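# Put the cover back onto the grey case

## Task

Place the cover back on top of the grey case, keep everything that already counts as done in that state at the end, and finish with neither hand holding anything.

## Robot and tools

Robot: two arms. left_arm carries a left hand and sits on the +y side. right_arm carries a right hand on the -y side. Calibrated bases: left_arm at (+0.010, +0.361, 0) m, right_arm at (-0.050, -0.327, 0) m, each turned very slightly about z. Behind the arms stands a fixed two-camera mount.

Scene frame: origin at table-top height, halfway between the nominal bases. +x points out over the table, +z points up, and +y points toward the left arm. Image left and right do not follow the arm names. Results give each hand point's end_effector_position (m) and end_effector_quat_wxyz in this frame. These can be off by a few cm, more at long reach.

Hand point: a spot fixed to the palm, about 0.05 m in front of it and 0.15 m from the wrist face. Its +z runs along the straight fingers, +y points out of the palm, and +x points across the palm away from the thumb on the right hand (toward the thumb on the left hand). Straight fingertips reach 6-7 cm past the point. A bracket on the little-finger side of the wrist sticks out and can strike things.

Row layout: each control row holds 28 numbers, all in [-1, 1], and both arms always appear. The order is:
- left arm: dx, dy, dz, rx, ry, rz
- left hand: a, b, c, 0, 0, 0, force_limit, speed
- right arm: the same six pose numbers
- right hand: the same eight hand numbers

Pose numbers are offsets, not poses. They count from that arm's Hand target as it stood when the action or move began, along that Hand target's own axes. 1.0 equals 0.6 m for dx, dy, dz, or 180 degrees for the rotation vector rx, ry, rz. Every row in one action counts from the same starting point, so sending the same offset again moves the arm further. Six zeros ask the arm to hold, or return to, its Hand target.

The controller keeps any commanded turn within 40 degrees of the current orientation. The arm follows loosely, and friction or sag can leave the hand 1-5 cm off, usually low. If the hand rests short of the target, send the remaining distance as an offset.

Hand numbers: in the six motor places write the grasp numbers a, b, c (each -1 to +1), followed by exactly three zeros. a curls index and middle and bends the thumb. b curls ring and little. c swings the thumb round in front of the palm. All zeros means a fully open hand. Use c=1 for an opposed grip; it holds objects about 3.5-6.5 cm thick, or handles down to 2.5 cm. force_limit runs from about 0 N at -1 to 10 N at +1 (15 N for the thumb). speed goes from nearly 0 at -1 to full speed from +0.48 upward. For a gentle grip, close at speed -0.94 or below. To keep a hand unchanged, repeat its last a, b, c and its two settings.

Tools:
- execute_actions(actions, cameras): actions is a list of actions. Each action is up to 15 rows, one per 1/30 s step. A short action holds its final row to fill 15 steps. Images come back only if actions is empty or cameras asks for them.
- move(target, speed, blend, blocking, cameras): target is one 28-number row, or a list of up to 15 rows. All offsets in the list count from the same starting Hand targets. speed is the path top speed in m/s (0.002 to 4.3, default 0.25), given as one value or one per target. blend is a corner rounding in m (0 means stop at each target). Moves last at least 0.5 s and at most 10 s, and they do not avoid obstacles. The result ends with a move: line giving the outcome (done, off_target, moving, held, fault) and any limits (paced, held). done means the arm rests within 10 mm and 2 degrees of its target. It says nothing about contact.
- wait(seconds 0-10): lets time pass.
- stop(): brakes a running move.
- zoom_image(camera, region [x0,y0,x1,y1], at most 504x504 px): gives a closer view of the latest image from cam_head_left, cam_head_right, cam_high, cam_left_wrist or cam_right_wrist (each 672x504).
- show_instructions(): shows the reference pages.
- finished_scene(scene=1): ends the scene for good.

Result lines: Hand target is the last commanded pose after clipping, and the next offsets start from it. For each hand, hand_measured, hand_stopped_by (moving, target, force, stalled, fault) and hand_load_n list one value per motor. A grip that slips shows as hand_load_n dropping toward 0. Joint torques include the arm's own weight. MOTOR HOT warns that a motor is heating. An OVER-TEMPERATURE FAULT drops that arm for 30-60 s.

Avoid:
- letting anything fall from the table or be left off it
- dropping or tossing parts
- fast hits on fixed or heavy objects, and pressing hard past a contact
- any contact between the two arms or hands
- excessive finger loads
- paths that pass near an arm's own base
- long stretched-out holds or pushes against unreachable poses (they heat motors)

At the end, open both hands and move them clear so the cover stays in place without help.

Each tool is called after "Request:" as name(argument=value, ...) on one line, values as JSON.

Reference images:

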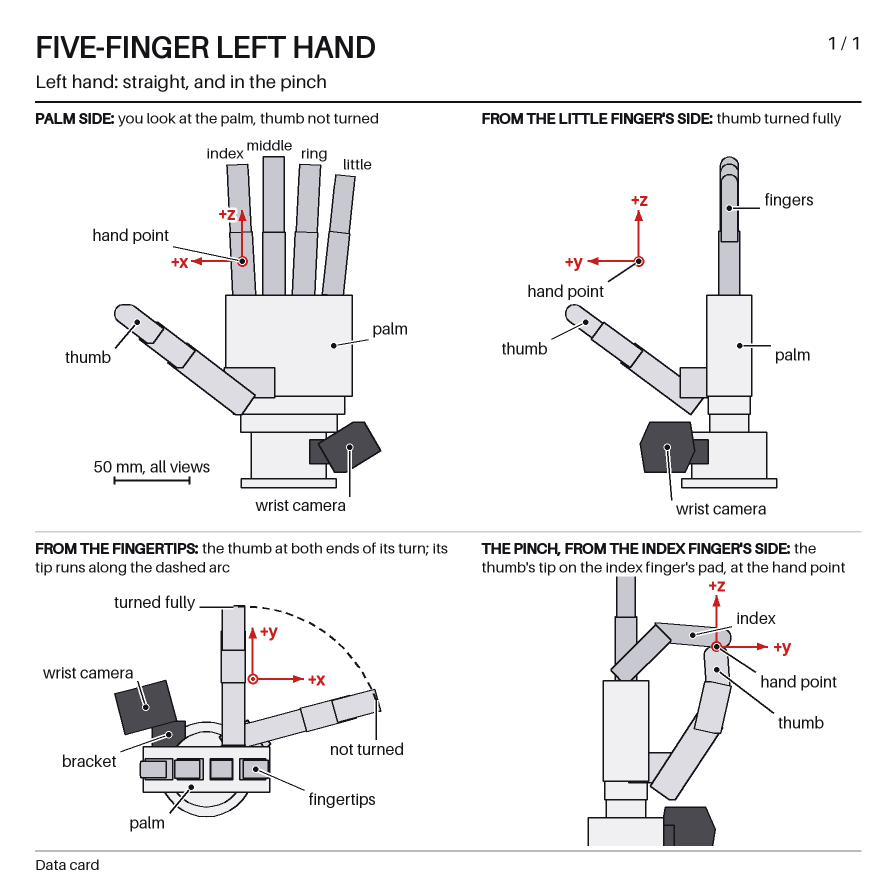

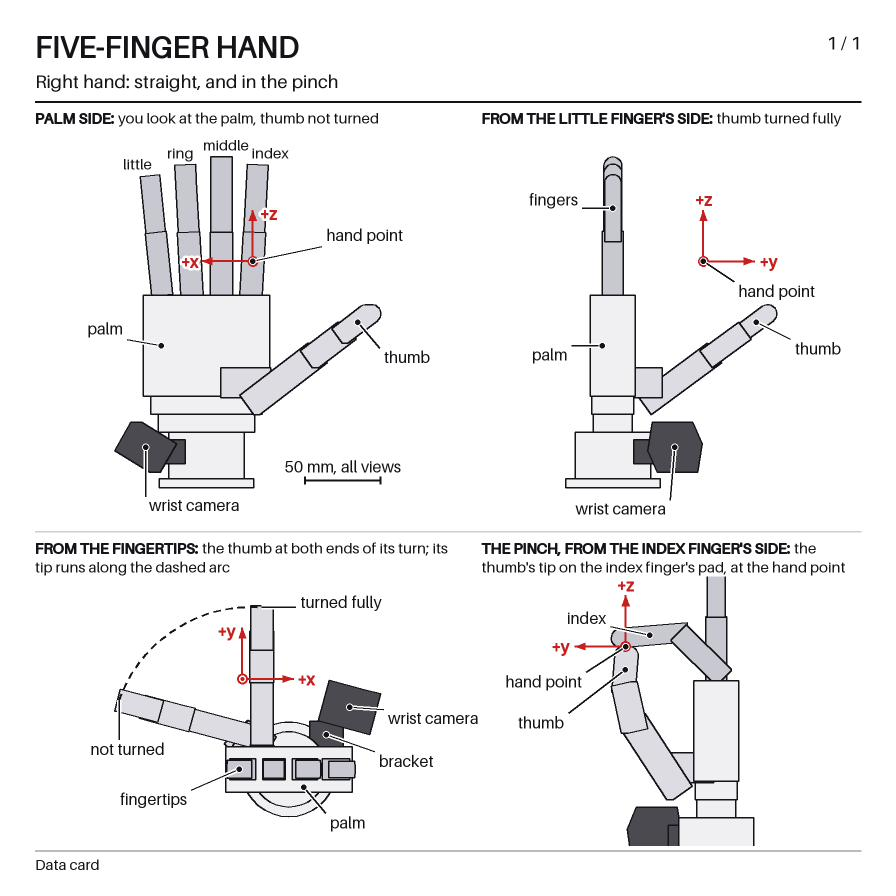

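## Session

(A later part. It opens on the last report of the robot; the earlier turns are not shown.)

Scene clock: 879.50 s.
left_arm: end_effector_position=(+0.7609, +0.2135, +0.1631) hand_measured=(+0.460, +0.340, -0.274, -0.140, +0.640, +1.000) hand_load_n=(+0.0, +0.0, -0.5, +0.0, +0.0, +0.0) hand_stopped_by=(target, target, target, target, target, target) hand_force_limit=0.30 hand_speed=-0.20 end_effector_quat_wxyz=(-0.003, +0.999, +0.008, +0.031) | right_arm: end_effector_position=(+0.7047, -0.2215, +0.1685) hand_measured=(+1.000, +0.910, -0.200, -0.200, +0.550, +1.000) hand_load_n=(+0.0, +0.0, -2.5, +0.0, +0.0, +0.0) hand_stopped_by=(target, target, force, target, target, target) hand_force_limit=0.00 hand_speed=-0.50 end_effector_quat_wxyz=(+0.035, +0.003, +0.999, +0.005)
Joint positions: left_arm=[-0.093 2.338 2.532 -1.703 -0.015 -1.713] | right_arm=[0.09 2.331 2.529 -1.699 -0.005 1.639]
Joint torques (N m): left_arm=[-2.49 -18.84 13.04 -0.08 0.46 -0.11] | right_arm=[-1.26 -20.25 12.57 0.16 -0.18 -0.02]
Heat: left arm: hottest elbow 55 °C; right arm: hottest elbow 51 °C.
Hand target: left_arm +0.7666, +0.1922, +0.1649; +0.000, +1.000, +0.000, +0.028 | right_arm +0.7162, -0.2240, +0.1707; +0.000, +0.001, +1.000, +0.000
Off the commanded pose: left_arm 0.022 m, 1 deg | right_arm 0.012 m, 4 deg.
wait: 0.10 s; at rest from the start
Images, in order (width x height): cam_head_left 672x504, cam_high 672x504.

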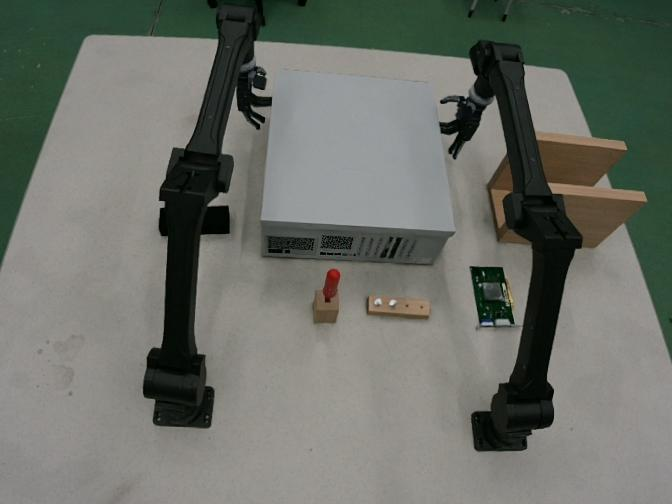

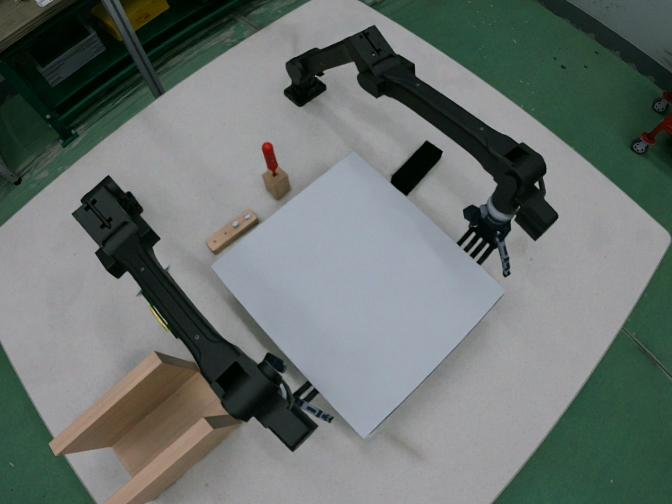

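Request:
move(target=[0,-0.015,0,0,0,0,0.65,0.3,0,0,0,0,0.6,-0.6,0,0,0,0,0,0,0.63,0,0,0,0,0,0.6,-0.6], speed=0.05, cameras=["cam_left_wrist", "cam_right_wrist", "cam_high"])

Scene clock: 880.90 s.
left_arm: end_effector_position=(+0.7615, +0.2142, +0.1553) hand_measured=(+0.466, +0.332, -0.374, -0.240, +0.602, +1.000) hand_load_n=(+0.0, +0.0, +0.0, +0.0, +0.0, +0.0) hand_stopped_by=(target, target, target, target, target, target) hand_force_limit=0.60 hand_speed=-0.60 end_effector_quat_wxyz=(-0.006, +1.000, +0.010, +0.026) | right_arm: end_effector_position=(+0.7061, -0.2230, +0.1641) hand_measured=(+1.000, +0.906, -0.260, -0.260, +0.528, +1.000) hand_load_n=(+0.0, +0.0, -2.5, +0.0, +0.0, +0.0) hand_stopped_by=(target, target, target, target, target, target) hand_force_limit=0.60 hand_speed=-0.60 end_effector_quat_wxyz=(+0.033, +0.004, +0.999, +0.006)
Joint positions: left_arm=[-0.093 2.349 2.532 -1.703 -0.018 -1.716] | right_arm=[0.087 2.34 2.534 -1.699 -0.007 1.639]
Joint torques (N m): left_arm=[-1.67 -19.96 12.71 0.01 0.67 0.08] | right_arm=[-1.03 -20.95 12.23 0.14 -0.08 -0.01]
Heat: left arm: hottest elbow 55 °C; right arm: hottest elbow 51 °C.
Hand target: left_arm +0.7665, +0.2010, +0.1649; +0.000, +1.000, +0.000, +0.028 | right_arm +0.7162, -0.2239, +0.1710; +0.001, +0.000, +1.000, +0.000
Off the commanded pose: left_arm 0.017 m, 1 deg | right_arm 0.012 m, 4 deg.
joint sent to its limit (left arm) — joint 4 (wrist pitch), lower limit. The joint targets still meet the commanded pose.
joint sent to its limit (right arm) — joint 4 (wrist pitch), lower limit. The joint targets are off in orientation, not in position.
move: off_target (left_arm, right_arm)
Images, in order (width x height): cam_high 672x504, cam_left_wrist 672x504, cam_right_wrist 672x504.

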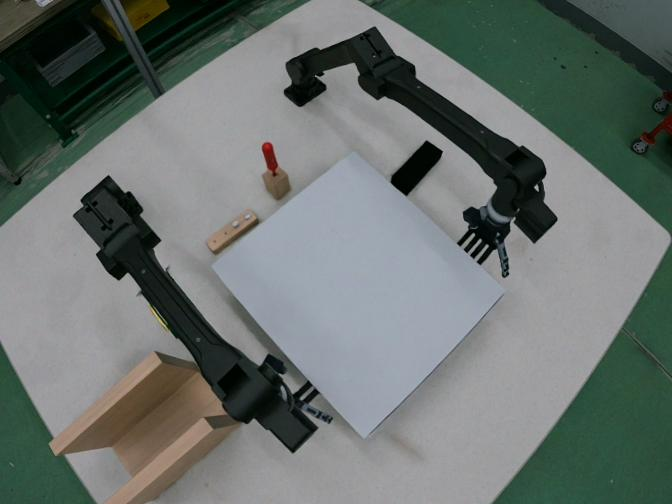

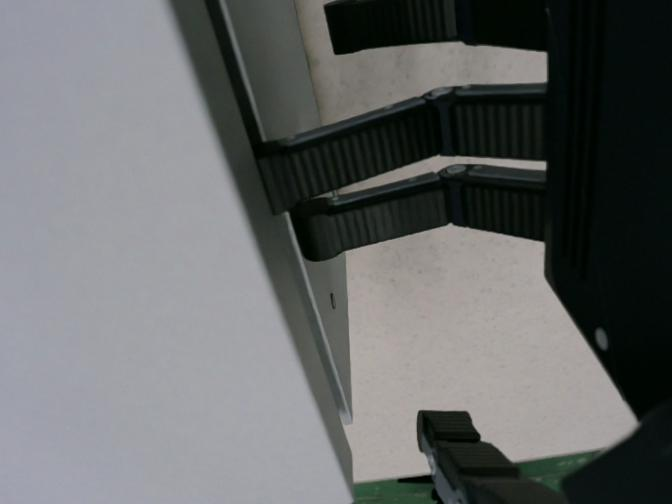

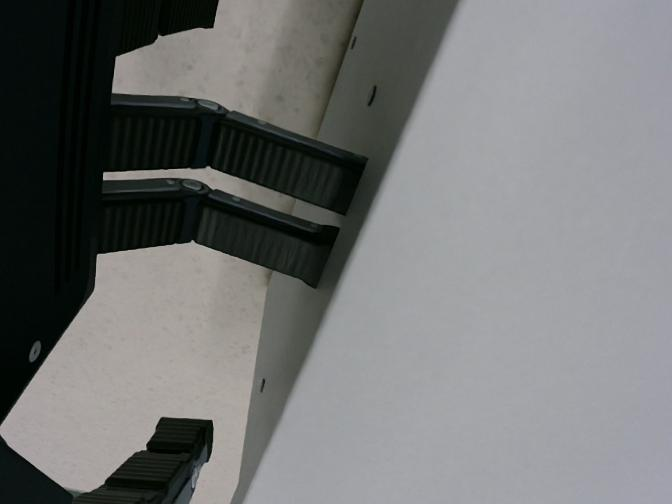

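Request:
move(target=[0,0,-0.033,0,0,0,0.65,0.3,0,0,0,0,0.6,-0.6,0,0,-0.033,0,0,0,0.63,0,0,0,0,0,0.6,-0.6], speed=0.05, cameras=["cam_left_wrist", "cam_right_wrist", "cam_high"])

Scene clock: 882.53 s.
left_arm: end_effector_position=(+0.7615, +0.2142, +0.1556) hand_measured=(+0.466, +0.332, -0.374, -0.240, +0.602, +1.000) hand_load_n=(+0.0, +0.5, +0.0, +0.5, +0.0, +0.0) hand_stopped_by=(target, target, target, target, target, target) hand_force_limit=0.60 hand_speed=-0.60 end_effector_quat_wxyz=(-0.006, +1.000, +0.010, +0.027) | right_arm: end_effector_position=(+0.7061, -0.2230, +0.1641) hand_measured=(+1.000, +0.906, -0.260, -0.260, +0.528, +1.000) hand_load_n=(+0.0, +0.0, -2.5, +0.0, +0.0, +0.0) hand_stopped_by=(target, target, target, target, target, target) hand_force_limit=0.60 hand_speed=-0.60 end_effector_quat_wxyz=(+0.033, +0.004, +0.999, +0.006)
Joint positions: left_arm=[-0.093 2.348 2.532 -1.703 -0.018 -1.716] | right_arm=[0.087 2.34 2.534 -1.699 -0.007 1.639]
Joint torques (N m): left_arm=[-0.5 -21.83 12.29 0.21 0.73 0.02] | right_arm=[-1.08 -22.95 12.42 0.14 -0.17 0.01]
Heat: left arm: hottest elbow 55 °C; right arm: hottest elbow 52 °C.
Hand target: left_arm +0.7654, +0.2010, +0.1846; +0.000, +1.000, +0.000, +0.028 | right_arm +0.7162, -0.2239, +0.1906; +0.001, +0.000, +1.000, +0.000
Off the commanded pose: left_arm 0.032 m, 1 deg | right_arm 0.029 m, 4 deg.
joint sent to its limit (left arm) — joint 4 (wrist pitch), lower limit. The joint targets are off in orientation, not in position.
joint sent to its limit (right arm) — joint 4 (wrist pitch), lower limit. The joint targets are off in orientation, not in position.
move: off_target (left_arm, right_arm)
Images, in order (width x height): cam_high 672x504, cam_left_wrist 672x504, cam_right_wrist 672x504.

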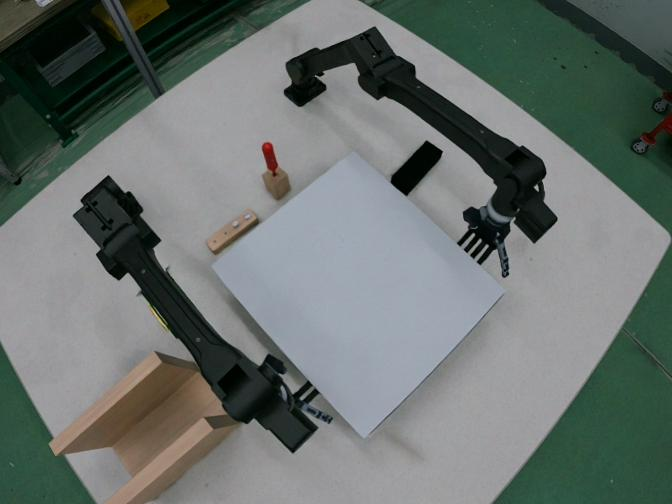

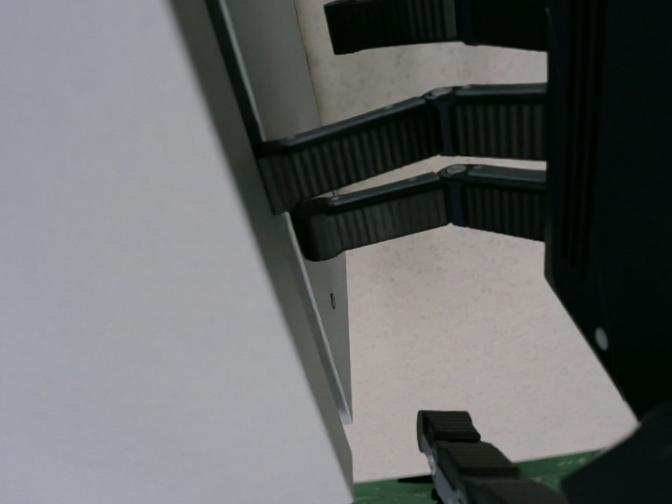

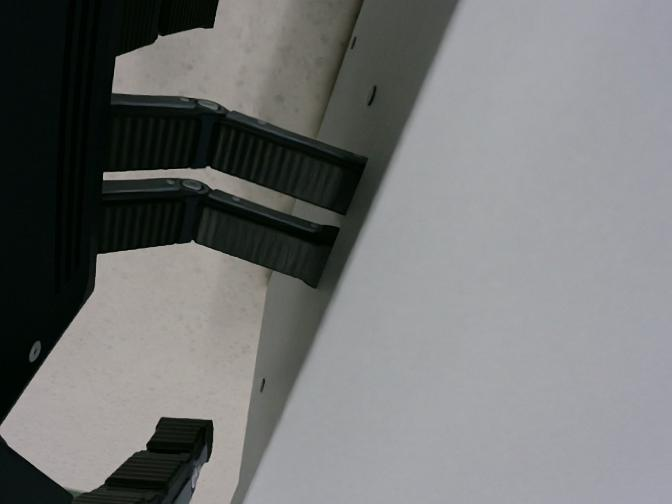

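Request:
move(target=[0.042,0,-0.025,0,0,0,0.65,0.3,0,0,0,0,0.6,-0.6,-0.042,0,-0.02,0,0,0,0.63,0,0,0,0,0,0.6,-0.6], speed=0.05, cameras=["cam_left_wrist", "cam_right_wrist", "cam_high", "cam_head_left"])

Request:
zoom_image(camera="cam_head_left", region=[250, 205, 300, 245])

Request:
zoom_image(camera="cam_head_left", region=[410, 205, 460, 245])

Request:
zoom_image(camera="cam_high", region=[350, 400, 400, 450])

Request:
zoom_image(camera="cam_high", region=[470, 270, 520, 320])

Scene clock: 884.83 s.
left_arm: end_effector_position=(+0.7774, +0.2120, +0.1667) hand_measured=(+0.466, +0.332, -0.374, -0.240, +0.602, +1.000) hand_load_n=(+0.0, +0.0, +3.0, +0.0, +0.0, +0.0) hand_stopped_by=(target, target, target, target, target, target) hand_force_limit=0.60 hand_speed=-0.60 end_effector_quat_wxyz=(+0.001, +0.999, +0.009, +0.050) | right_arm: end_effector_position=(+0.7270, -0.2218, +0.1721) hand_measured=(+1.000, +0.906, -0.260, -0.260, +0.528, +1.000) hand_load_n=(+0.0, +0.0, +0.0, +1.0, +0.0, +0.0) hand_stopped_by=(target, target, target, target, target, target) hand_force_limit=0.60 hand_speed=-0.60 end_effector_quat_wxyz=(+0.060, +0.004, +0.998, +0.008)
Joint positions: left_arm=[-0.091 2.383 2.618 -1.707 -0.01 -1.712] | right_arm=[0.087 2.391 2.64 -1.699 -0.008 1.639]
Joint torques (N m): left_arm=[-1.49 -20.78 15.09 0.42 0.57 -0.03] | right_arm=[-1.2 -22.65 14.09 0.27 -0.3 0.11]
Heat: left arm: hottest elbow 55 °C; right arm: hottest elbow 52 °C.
Hand target: left_arm +0.7897, +0.2013, +0.2011; +0.000, +1.000, +0.000, +0.028 | right_arm +0.7414, -0.2239, +0.2025; +0.000, +0.000, +1.000, +0.000
Off the commanded pose: left_arm 0.038 m, 3 deg | right_arm 0.034 m, 7 deg.
joint sent to its limit (left arm) — joint 4 (wrist pitch), lower limit. The joint targets are off in orientation, not in position.
joint sent to its limit (right arm) — joint 4 (wrist pitch), lower limit. The joint targets are off in orientation, not in position.
move: off_target (left_arm, right_arm)
Images, in order (width x height): cam_head_left 672x504, cam_high 672x504, cam_left_wrist 672x504, cam_right_wrist 672x504.

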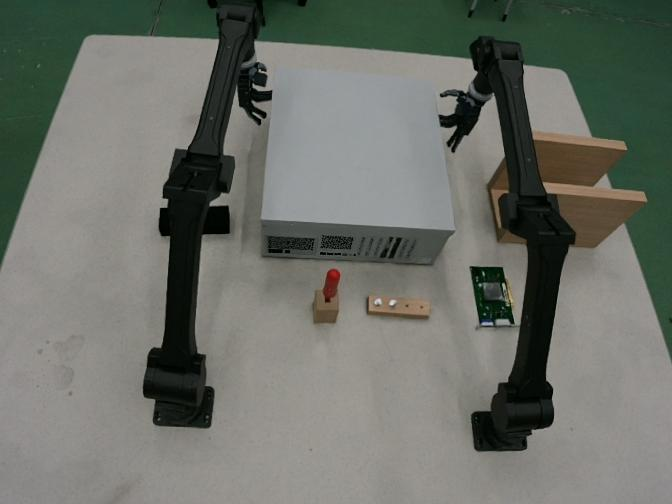

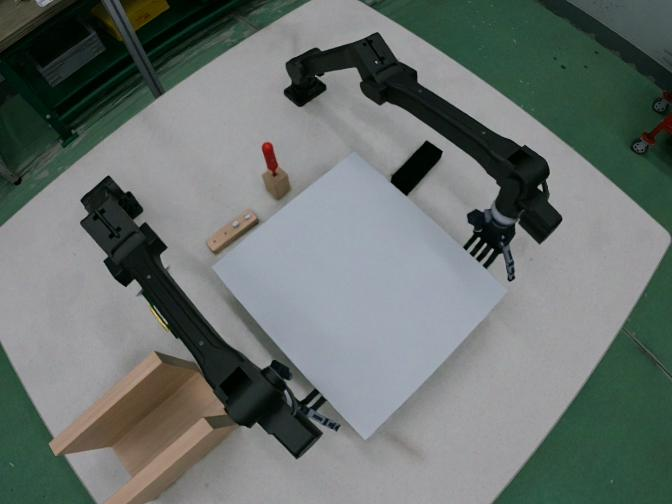

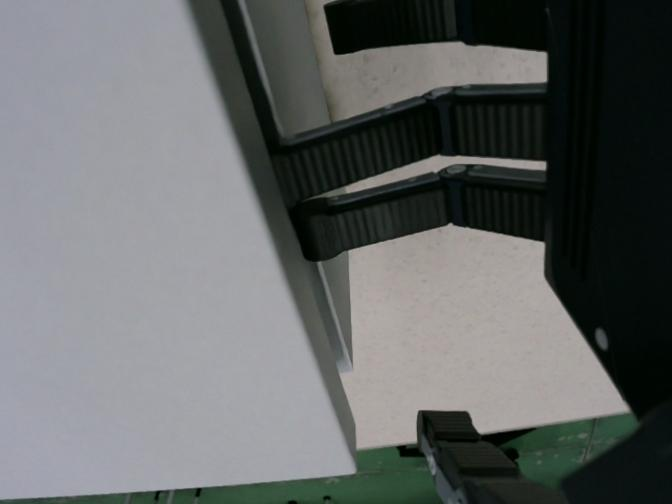

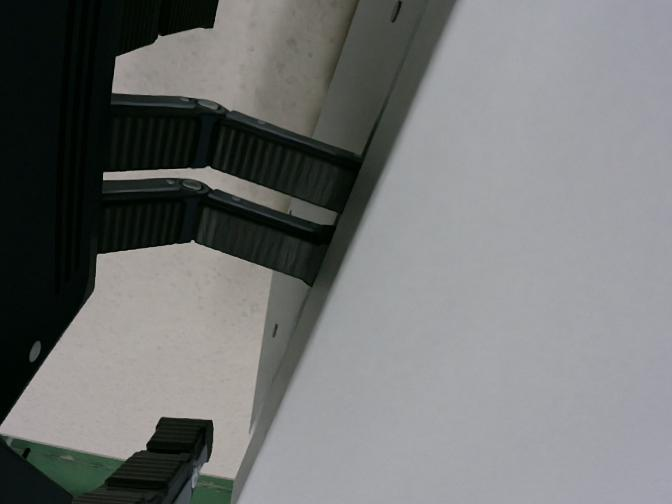

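Scaled by 10.080 from the camera's 672x504 image, which has a finer 960x720 frame.

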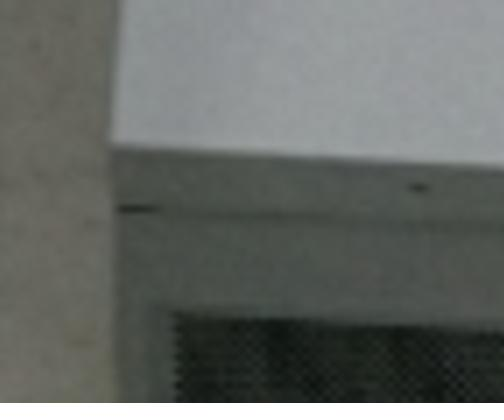

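Scaled by 10.080 from the camera's 672x504 image, which has a finer 960x720 frame.

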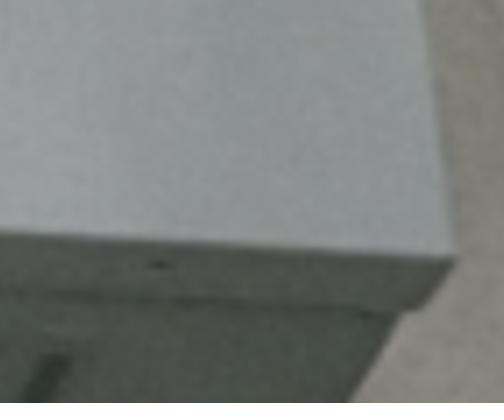

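Scaled by 10.080 from the camera's 672x504 image, which has a finer 960x720 frame.

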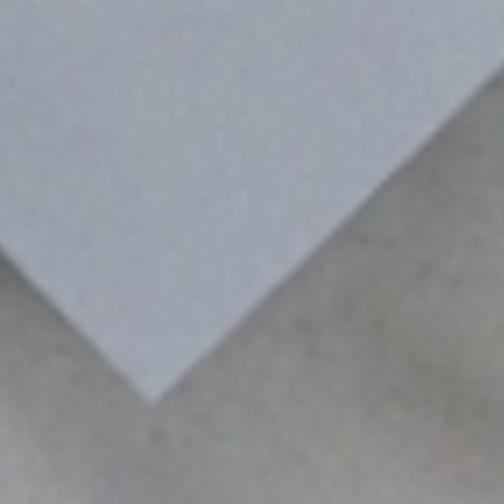

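Scaled by 10.080 from the camera's 672x504 image, which has a finer 960x720 frame.

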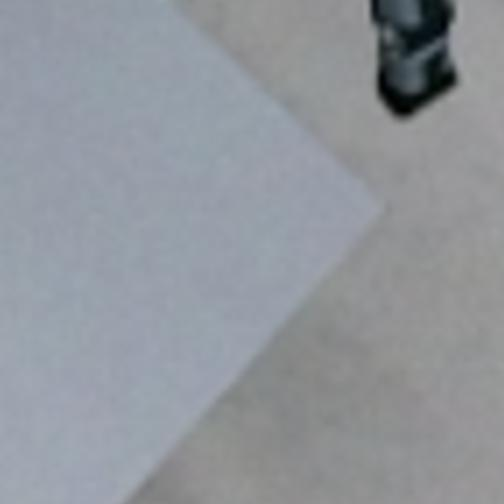

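Request:
move(target=[0,0,0.045,0,0,0,0.65,0.3,0,0,0,0,0.6,-0.6,0,0,0.045,0,0,0,0.63,0,0,0,0,0,0.6,-0.6], speed=0.03, cameras=["cam_left_wrist", "cam_right_wrist", "cam_high", "cam_head_left"])

Request:
zoom_image(camera="cam_head_left", region=[250, 205, 300, 245])

Request:
zoom_image(camera="cam_head_left", region=[410, 205, 460, 245])

Request:
zoom_image(camera="cam_high", region=[350, 400, 400, 450])

Request:
zoom_image(camera="cam_high", region=[470, 270, 520, 320])

Scene clock: 889.57 s.
left_arm: end_effector_position=(+0.7809, +0.2113, +0.1639) hand_measured=(+0.466, +0.332, -0.374, -0.240, +0.602, +1.000) hand_load_n=(+0.0, +0.0, +4.0, -3.0, +0.0, +0.0) hand_stopped_by=(target, target, target, target, target, target) hand_force_limit=0.60 hand_speed=-0.60 end_effector_quat_wxyz=(+0.001, +0.999, +0.005, +0.052) | right_arm: end_effector_position=(+0.7299, -0.2219, +0.1663) hand_measured=(+1.000, +0.906, -0.260, -0.260, +0.528, +1.000) hand_load_n=(+0.0, +0.0, -1.5, +0.0, +0.0, +0.0) hand_stopped_by=(target, target, target, target, target, target) hand_force_limit=0.60 hand_speed=-0.60 end_effector_quat_wxyz=(+0.059, +0.005, +0.998, +0.008)
Joint positions: left_arm=[-0.091 2.399 2.638 -1.707 -0.01 -1.704] | right_arm=[0.086 2.406 2.654 -1.699 -0.008 1.639]
Joint torques (N m): left_arm=[-1.44 -19.78 14.2 0.23 0.5 -0.11] | right_arm=[-1.2 -21.42 12.93 0.24 -0.19 0.07]
Heat: left arm: hottest elbow 56 °C; right arm: hottest elbow 53 °C.
Hand target: left_arm +0.7912, +0.2012, +0.1741; +0.000, +1.000, +0.000, +0.028 | right_arm +0.7414, -0.2240, +0.1755; +0.000, +0.000, +1.000, +0.000
Off the commanded pose: left_arm 0.018 m, 3 deg | right_arm 0.015 m, 7 deg.
joint sent to its limit (left arm) — joint 4 (wrist pitch), lower limit. The joint targets are off in orientation, not in position.
joint sent to its limit (right arm) — joint 4 (wrist pitch), lower limit. The joint targets are off in orientation, not in position.
move: off_target (left_arm, right_arm)
Images, in order (width x height): cam_head_left 672x504, cam_high 672x504, cam_left_wrist 672x504, cam_right_wrist 672x504.

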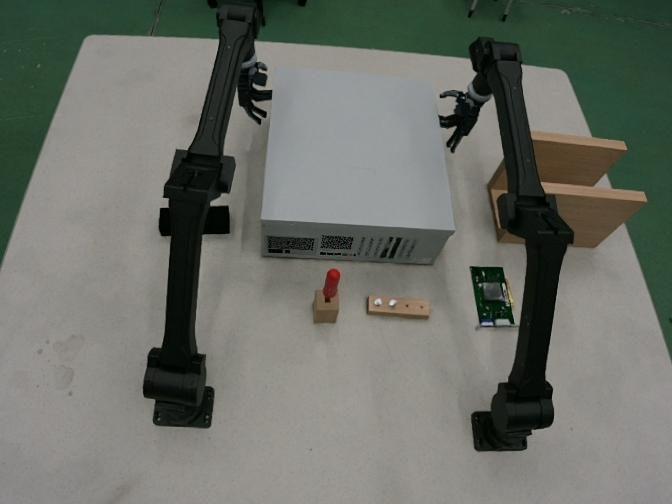

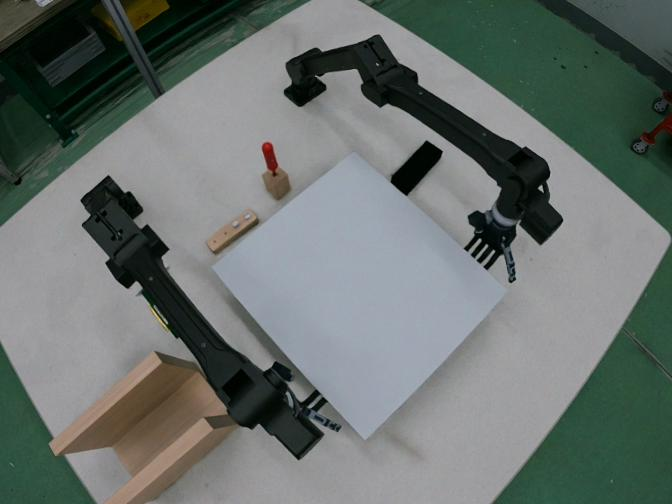

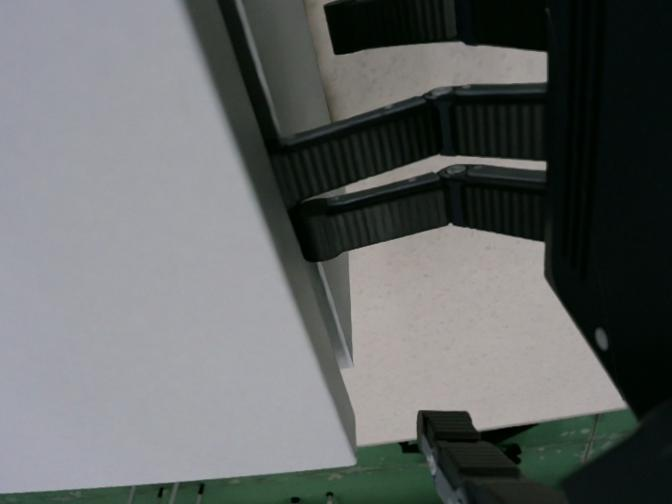

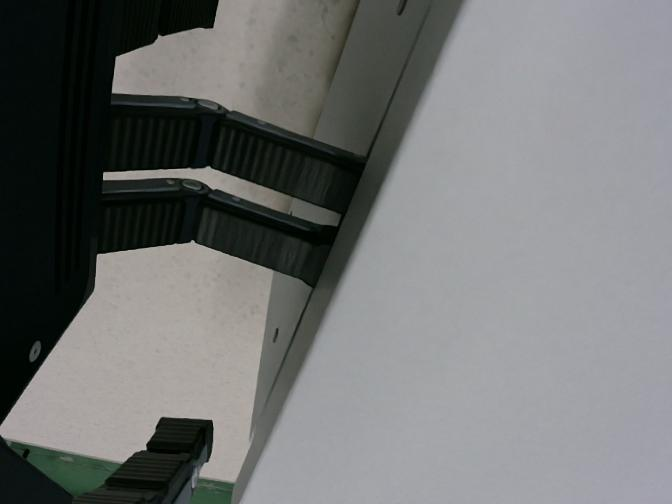

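Scaled by 10.080 from the camera's 672x504 image, which has a finer 960x720 frame.

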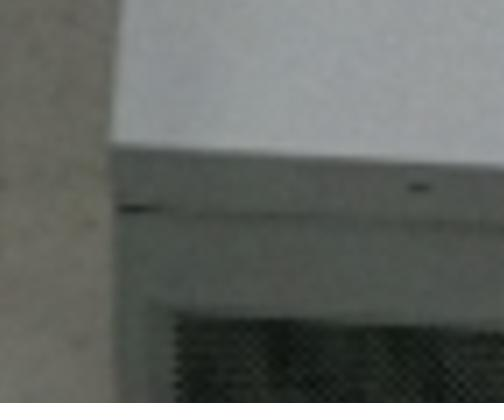

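Scaled by 10.080 from the camera's 672x504 image, which has a finer 960x720 frame.

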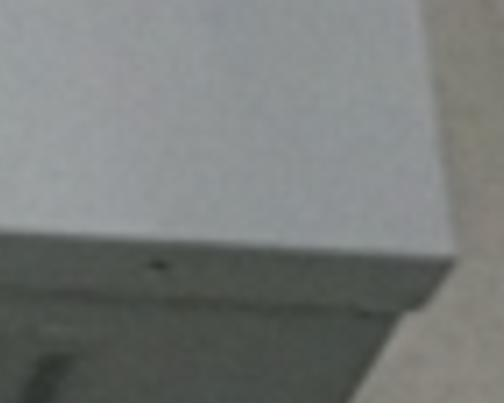

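Scaled by 10.080 from the camera's 672x504 image, which has a finer 960x720 frame.

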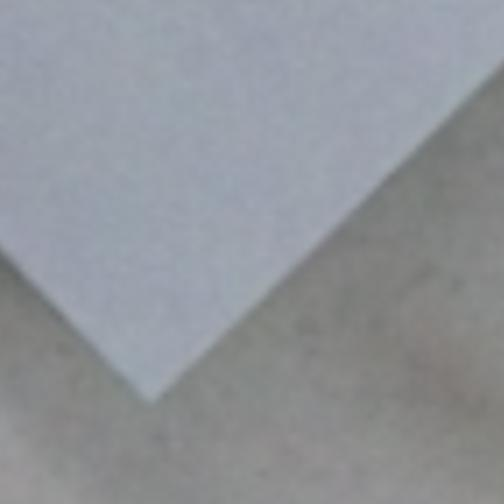

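Scaled by 10.080 from the camera's 672x504 image, which has a finer 960x720 frame.

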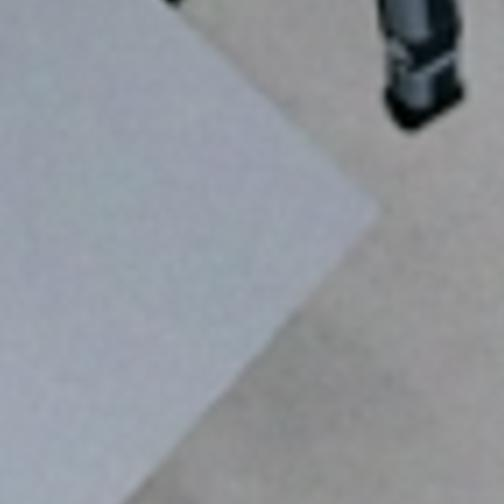

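Request:
move(target=[0,0,0.045,0,0,0,0.65,0.3,0,0,0,0,0.6,-0.6,0,0,0.045,0,0,0,0.63,0,0,0,0,0,0.6,-0.6], speed=0.03, cameras=["cam_left_wrist", "cam_right_wrist", "cam_high", "cam_head_left"])

Request:
zoom_image(camera="cam_head_left", region=[250, 205, 300, 245])

Request:
zoom_image(camera="cam_head_left", region=[410, 205, 460, 245])

Request:
zoom_image(camera="cam_high", region=[350, 400, 400, 450])

Request:
zoom_image(camera="cam_high", region=[470, 270, 520, 320])

Scene clock: 893.00 s.
left_arm: end_effector_position=(+0.7860, +0.2140, +0.1560) hand_measured=(+0.466, +0.332, -0.374, -0.240, +0.602, +1.000) hand_load_n=(+0.0, +0.0, -1.5, +0.0, +0.0, +0.5) hand_stopped_by=(target, target, target, target, target, target) hand_force_limit=0.60 hand_speed=-0.60 end_effector_quat_wxyz=(+0.001, +0.999, +0.007, +0.052) | right_arm: end_effector_position=(+0.7311, -0.2223, +0.1645) hand_measured=(+1.000, +0.906, -0.262, -0.260, +0.528, +1.000) hand_load_n=(+0.0, +0.0, -9.5, +3.5, +0.0, +0.0) hand_stopped_by=(target, target, target, target, target, target) hand_force_limit=0.60 hand_speed=-0.60 end_effector_quat_wxyz=(+0.059, +0.005, +0.998, +0.008)
Joint positions: left_arm=[-0.087 2.422 2.661 -1.707 -0.012 -1.704] | right_arm=[0.085 2.412 2.66 -1.699 -0.009 1.639]
Joint torques (N m): left_arm=[-1.38 -18.73 12.77 0.43 0.44 -0.07] | right_arm=[-1.14 -19.37 12.08 0.24 -0.06 0.02]
Heat: left arm: hottest elbow 56 °C; right arm: hottest elbow 53 °C.
Hand target: left_arm +0.7927, +0.2011, +0.1470; +0.000, +1.000, +0.000, +0.028 | right_arm +0.7415, -0.2239, +0.1487; +0.001, +0.001, +1.000, +0.000
Off the commanded pose: left_arm 0.017 m, 3 deg | right_arm 0.019 m, 7 deg.
joint sent to its limit (left arm) — joint 4 (wrist pitch), lower limit. The joint targets are off in orientation, not in position.
joint sent to its limit (right arm) — joint 4 (wrist pitch), lower limit. The joint targets are off in orientation, not in position.
move: off_target (left_arm, right_arm)
Images, in order (width x height): cam_head_left 672x504, cam_high 672x504, cam_left_wrist 672x504, cam_right_wrist 672x504.

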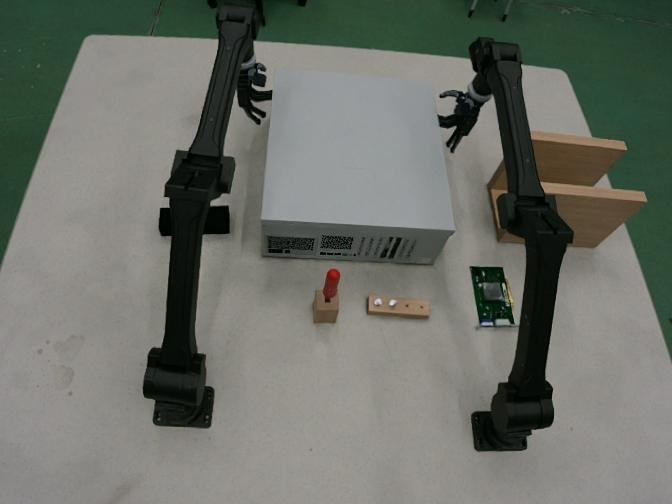

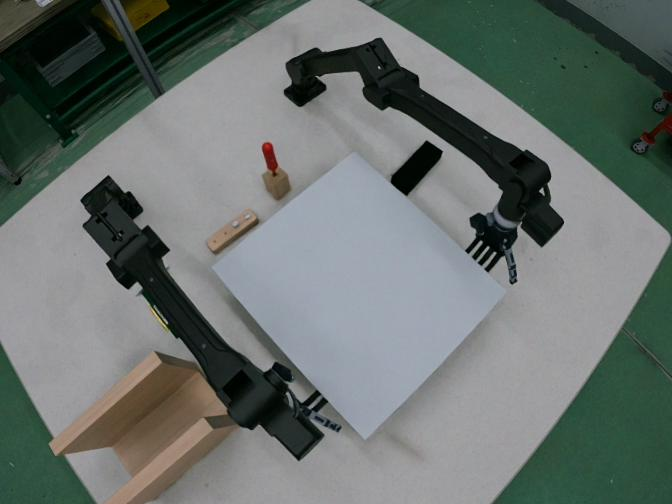

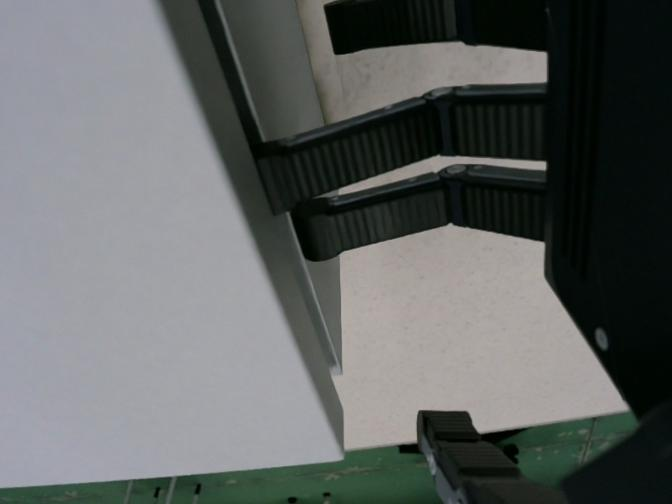

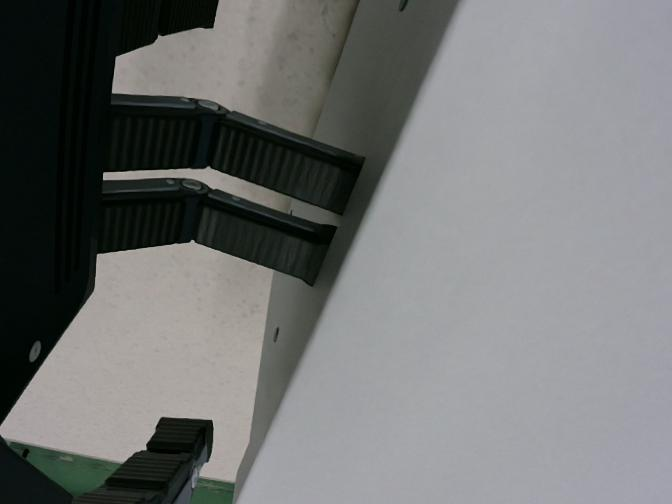

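Scaled by 10.080 from the camera's 672x504 image, which has a finer 960x720 frame.

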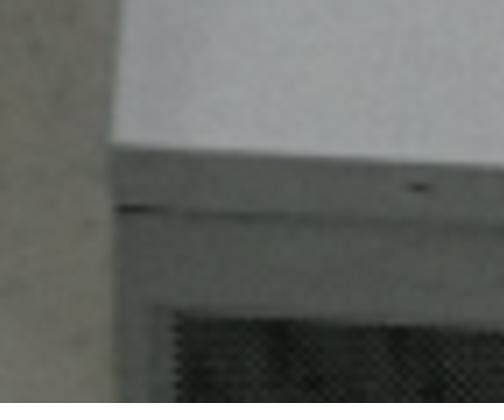

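Scaled by 10.080 from the camera's 672x504 image, which has a finer 960x720 frame.

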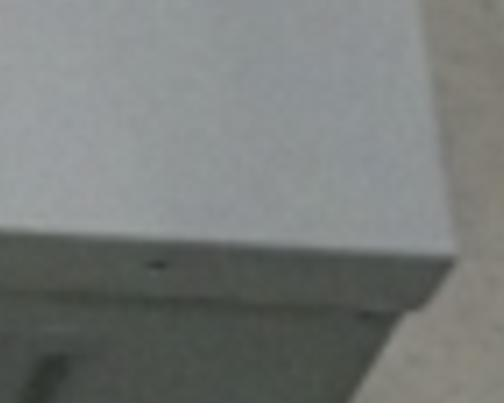

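Scaled by 10.080 from the camera's 672x504 image, which has a finer 960x720 frame.

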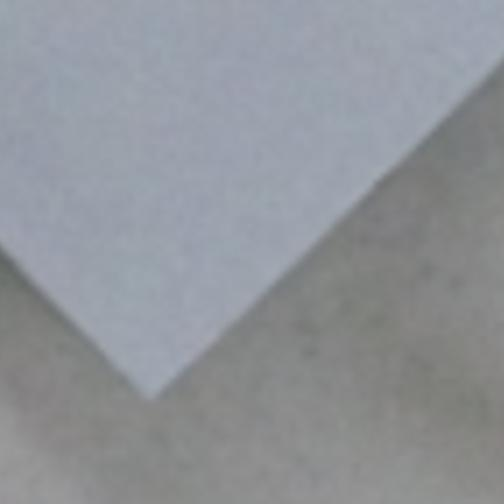

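Scaled by 10.080 from the camera's 672x504 image, which has a finer 960x720 frame.

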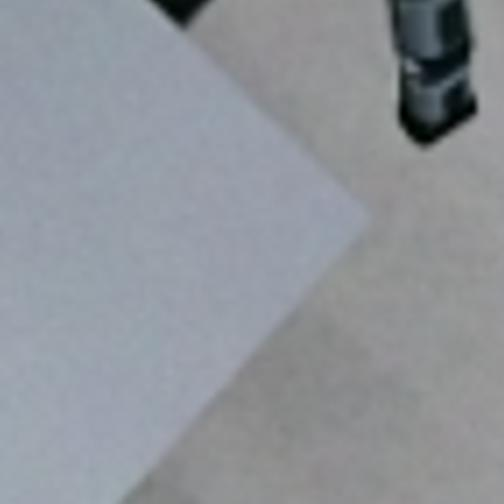

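Request:
move(target=[0,0,0.04,0,0,0,0.65,0.3,0,0,0,0,0.6,-0.6,0,0,-0.02,0,0,0,0.63,0,0,0,0,0,0.6,-0.6], speed=0.03, cameras=["cam_left_wrist", "cam_right_wrist", "cam_high", "cam_head_left"])

Request:
zoom_image(camera="cam_head_left", region=[250, 205, 300, 245])

Request:
zoom_image(camera="cam_head_left", region=[410, 205, 460, 245])

Request:
zoom_image(camera="cam_high", region=[320, 350, 420, 450])

Request:
zoom_image(camera="cam_high", region=[420, 260, 520, 360])

Scene clock: 896.40 s.
left_arm: end_effector_position=(+0.7892, +0.2139, +0.1546) hand_measured=(+0.466, +0.332, -0.374, -0.240, +0.602, +1.000) hand_load_n=(+0.0, +0.0, -4.0, +0.0, +0.0, +0.0) hand_stopped_by=(target, target, target, target, target, target) hand_force_limit=0.60 hand_speed=-0.60 end_effector_quat_wxyz=(+0.001, +0.998, +0.007, +0.054) | right_arm: end_effector_position=(+0.7312, -0.2223, +0.1648) hand_measured=(+1.000, +0.906, -0.262, -0.260, +0.528, +1.000) hand_load_n=(+0.0, +0.0, -9.5, +3.5, +0.0, +0.0) hand_stopped_by=(target, target, target, target, target, target) hand_force_limit=0.60 hand_speed=-0.60 end_effector_quat_wxyz=(+0.060, +0.005, +0.998, +0.008)
Joint positions: left_arm=[-0.087 2.433 2.677 -1.707 -0.012 -1.704] | right_arm=[0.085 2.412 2.66 -1.699 -0.009 1.639]
Joint torques (N m): left_arm=[-0.09 -18.49 11.71 0.28 0.45 -0.04] | right_arm=[-1.08 -20.48 12.29 0.25 -0.11 0.05]
Heat: left arm: hottest elbow 56 °C; right arm: hottest elbow 53 °C.
Hand target: left_arm +0.7941, +0.2012, +0.1232; +0.000, +1.000, +0.000, +0.028 | right_arm +0.7415, -0.2240, +0.1607; +0.001, +0.001, +1.000, +0.000
Off the commanded pose: left_arm 0.034 m, 3 deg | right_arm 0.011 m, 7 deg.
joint sent to its limit (left arm) — joint 4 (wrist pitch), lower limit. The joint targets still meet the commanded pose.
joint sent to its limit (right arm) — joint 4 (wrist pitch), lower limit. The joint targets are off in orientation, not in position.
move: off_target (left_arm, right_arm)
Images, in order (width x height): cam_head_left 672x504, cam_high 672x504, cam_left_wrist 672x504, cam_right_wrist 672x504.

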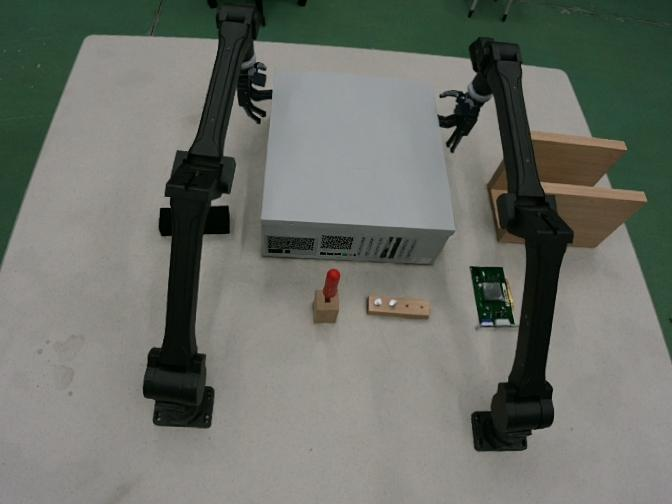

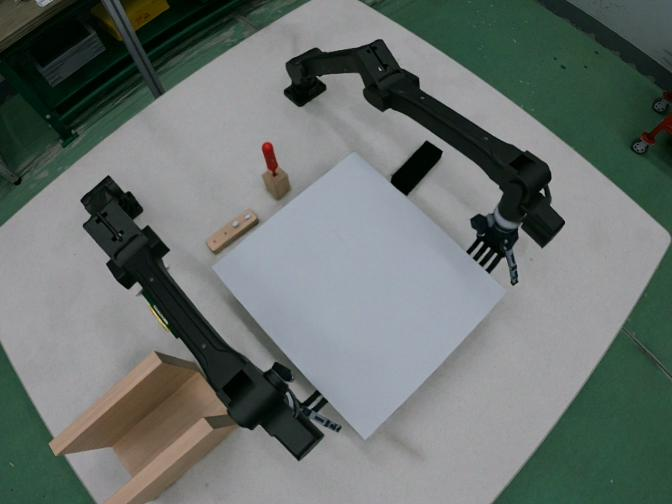

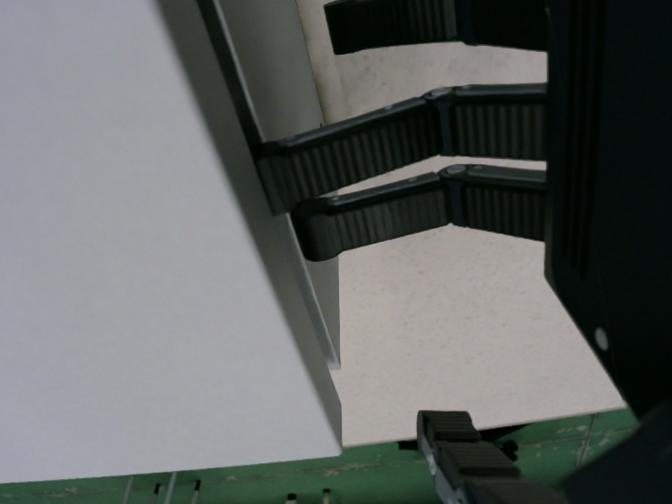

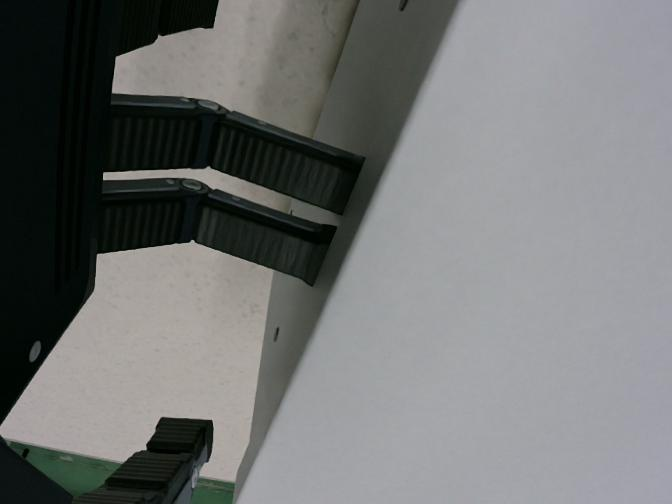

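Scaled by 10.080 from the camera's 672x504 image, which has a finer 960x720 frame.

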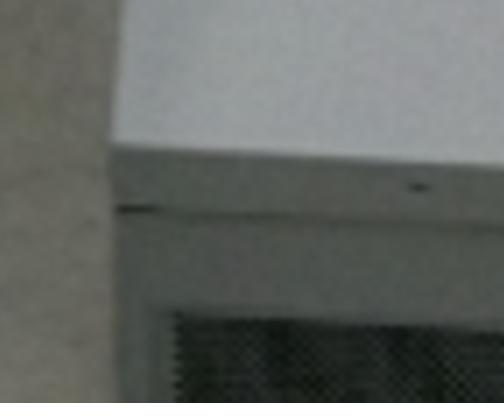

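Scaled by 10.080 from the camera's 672x504 image, which has a finer 960x720 frame.

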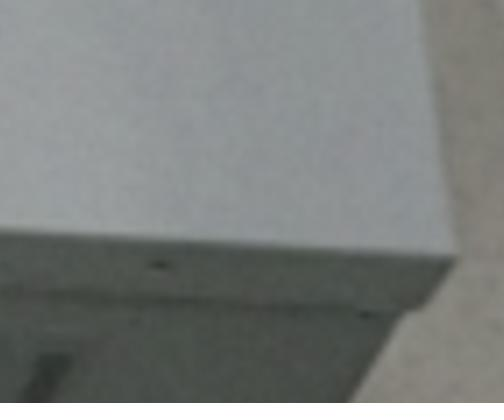

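Scaled by 5.040 from the camera's 672x504 image, which has a finer 960x720 frame.

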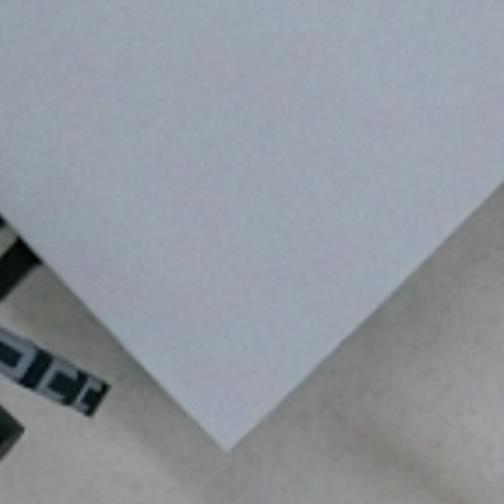

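Scaled by 5.040 from the camera's 672x504 image, which has a finer 960x720 frame.

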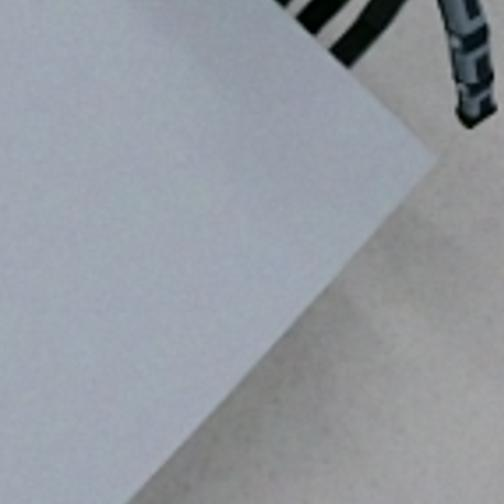

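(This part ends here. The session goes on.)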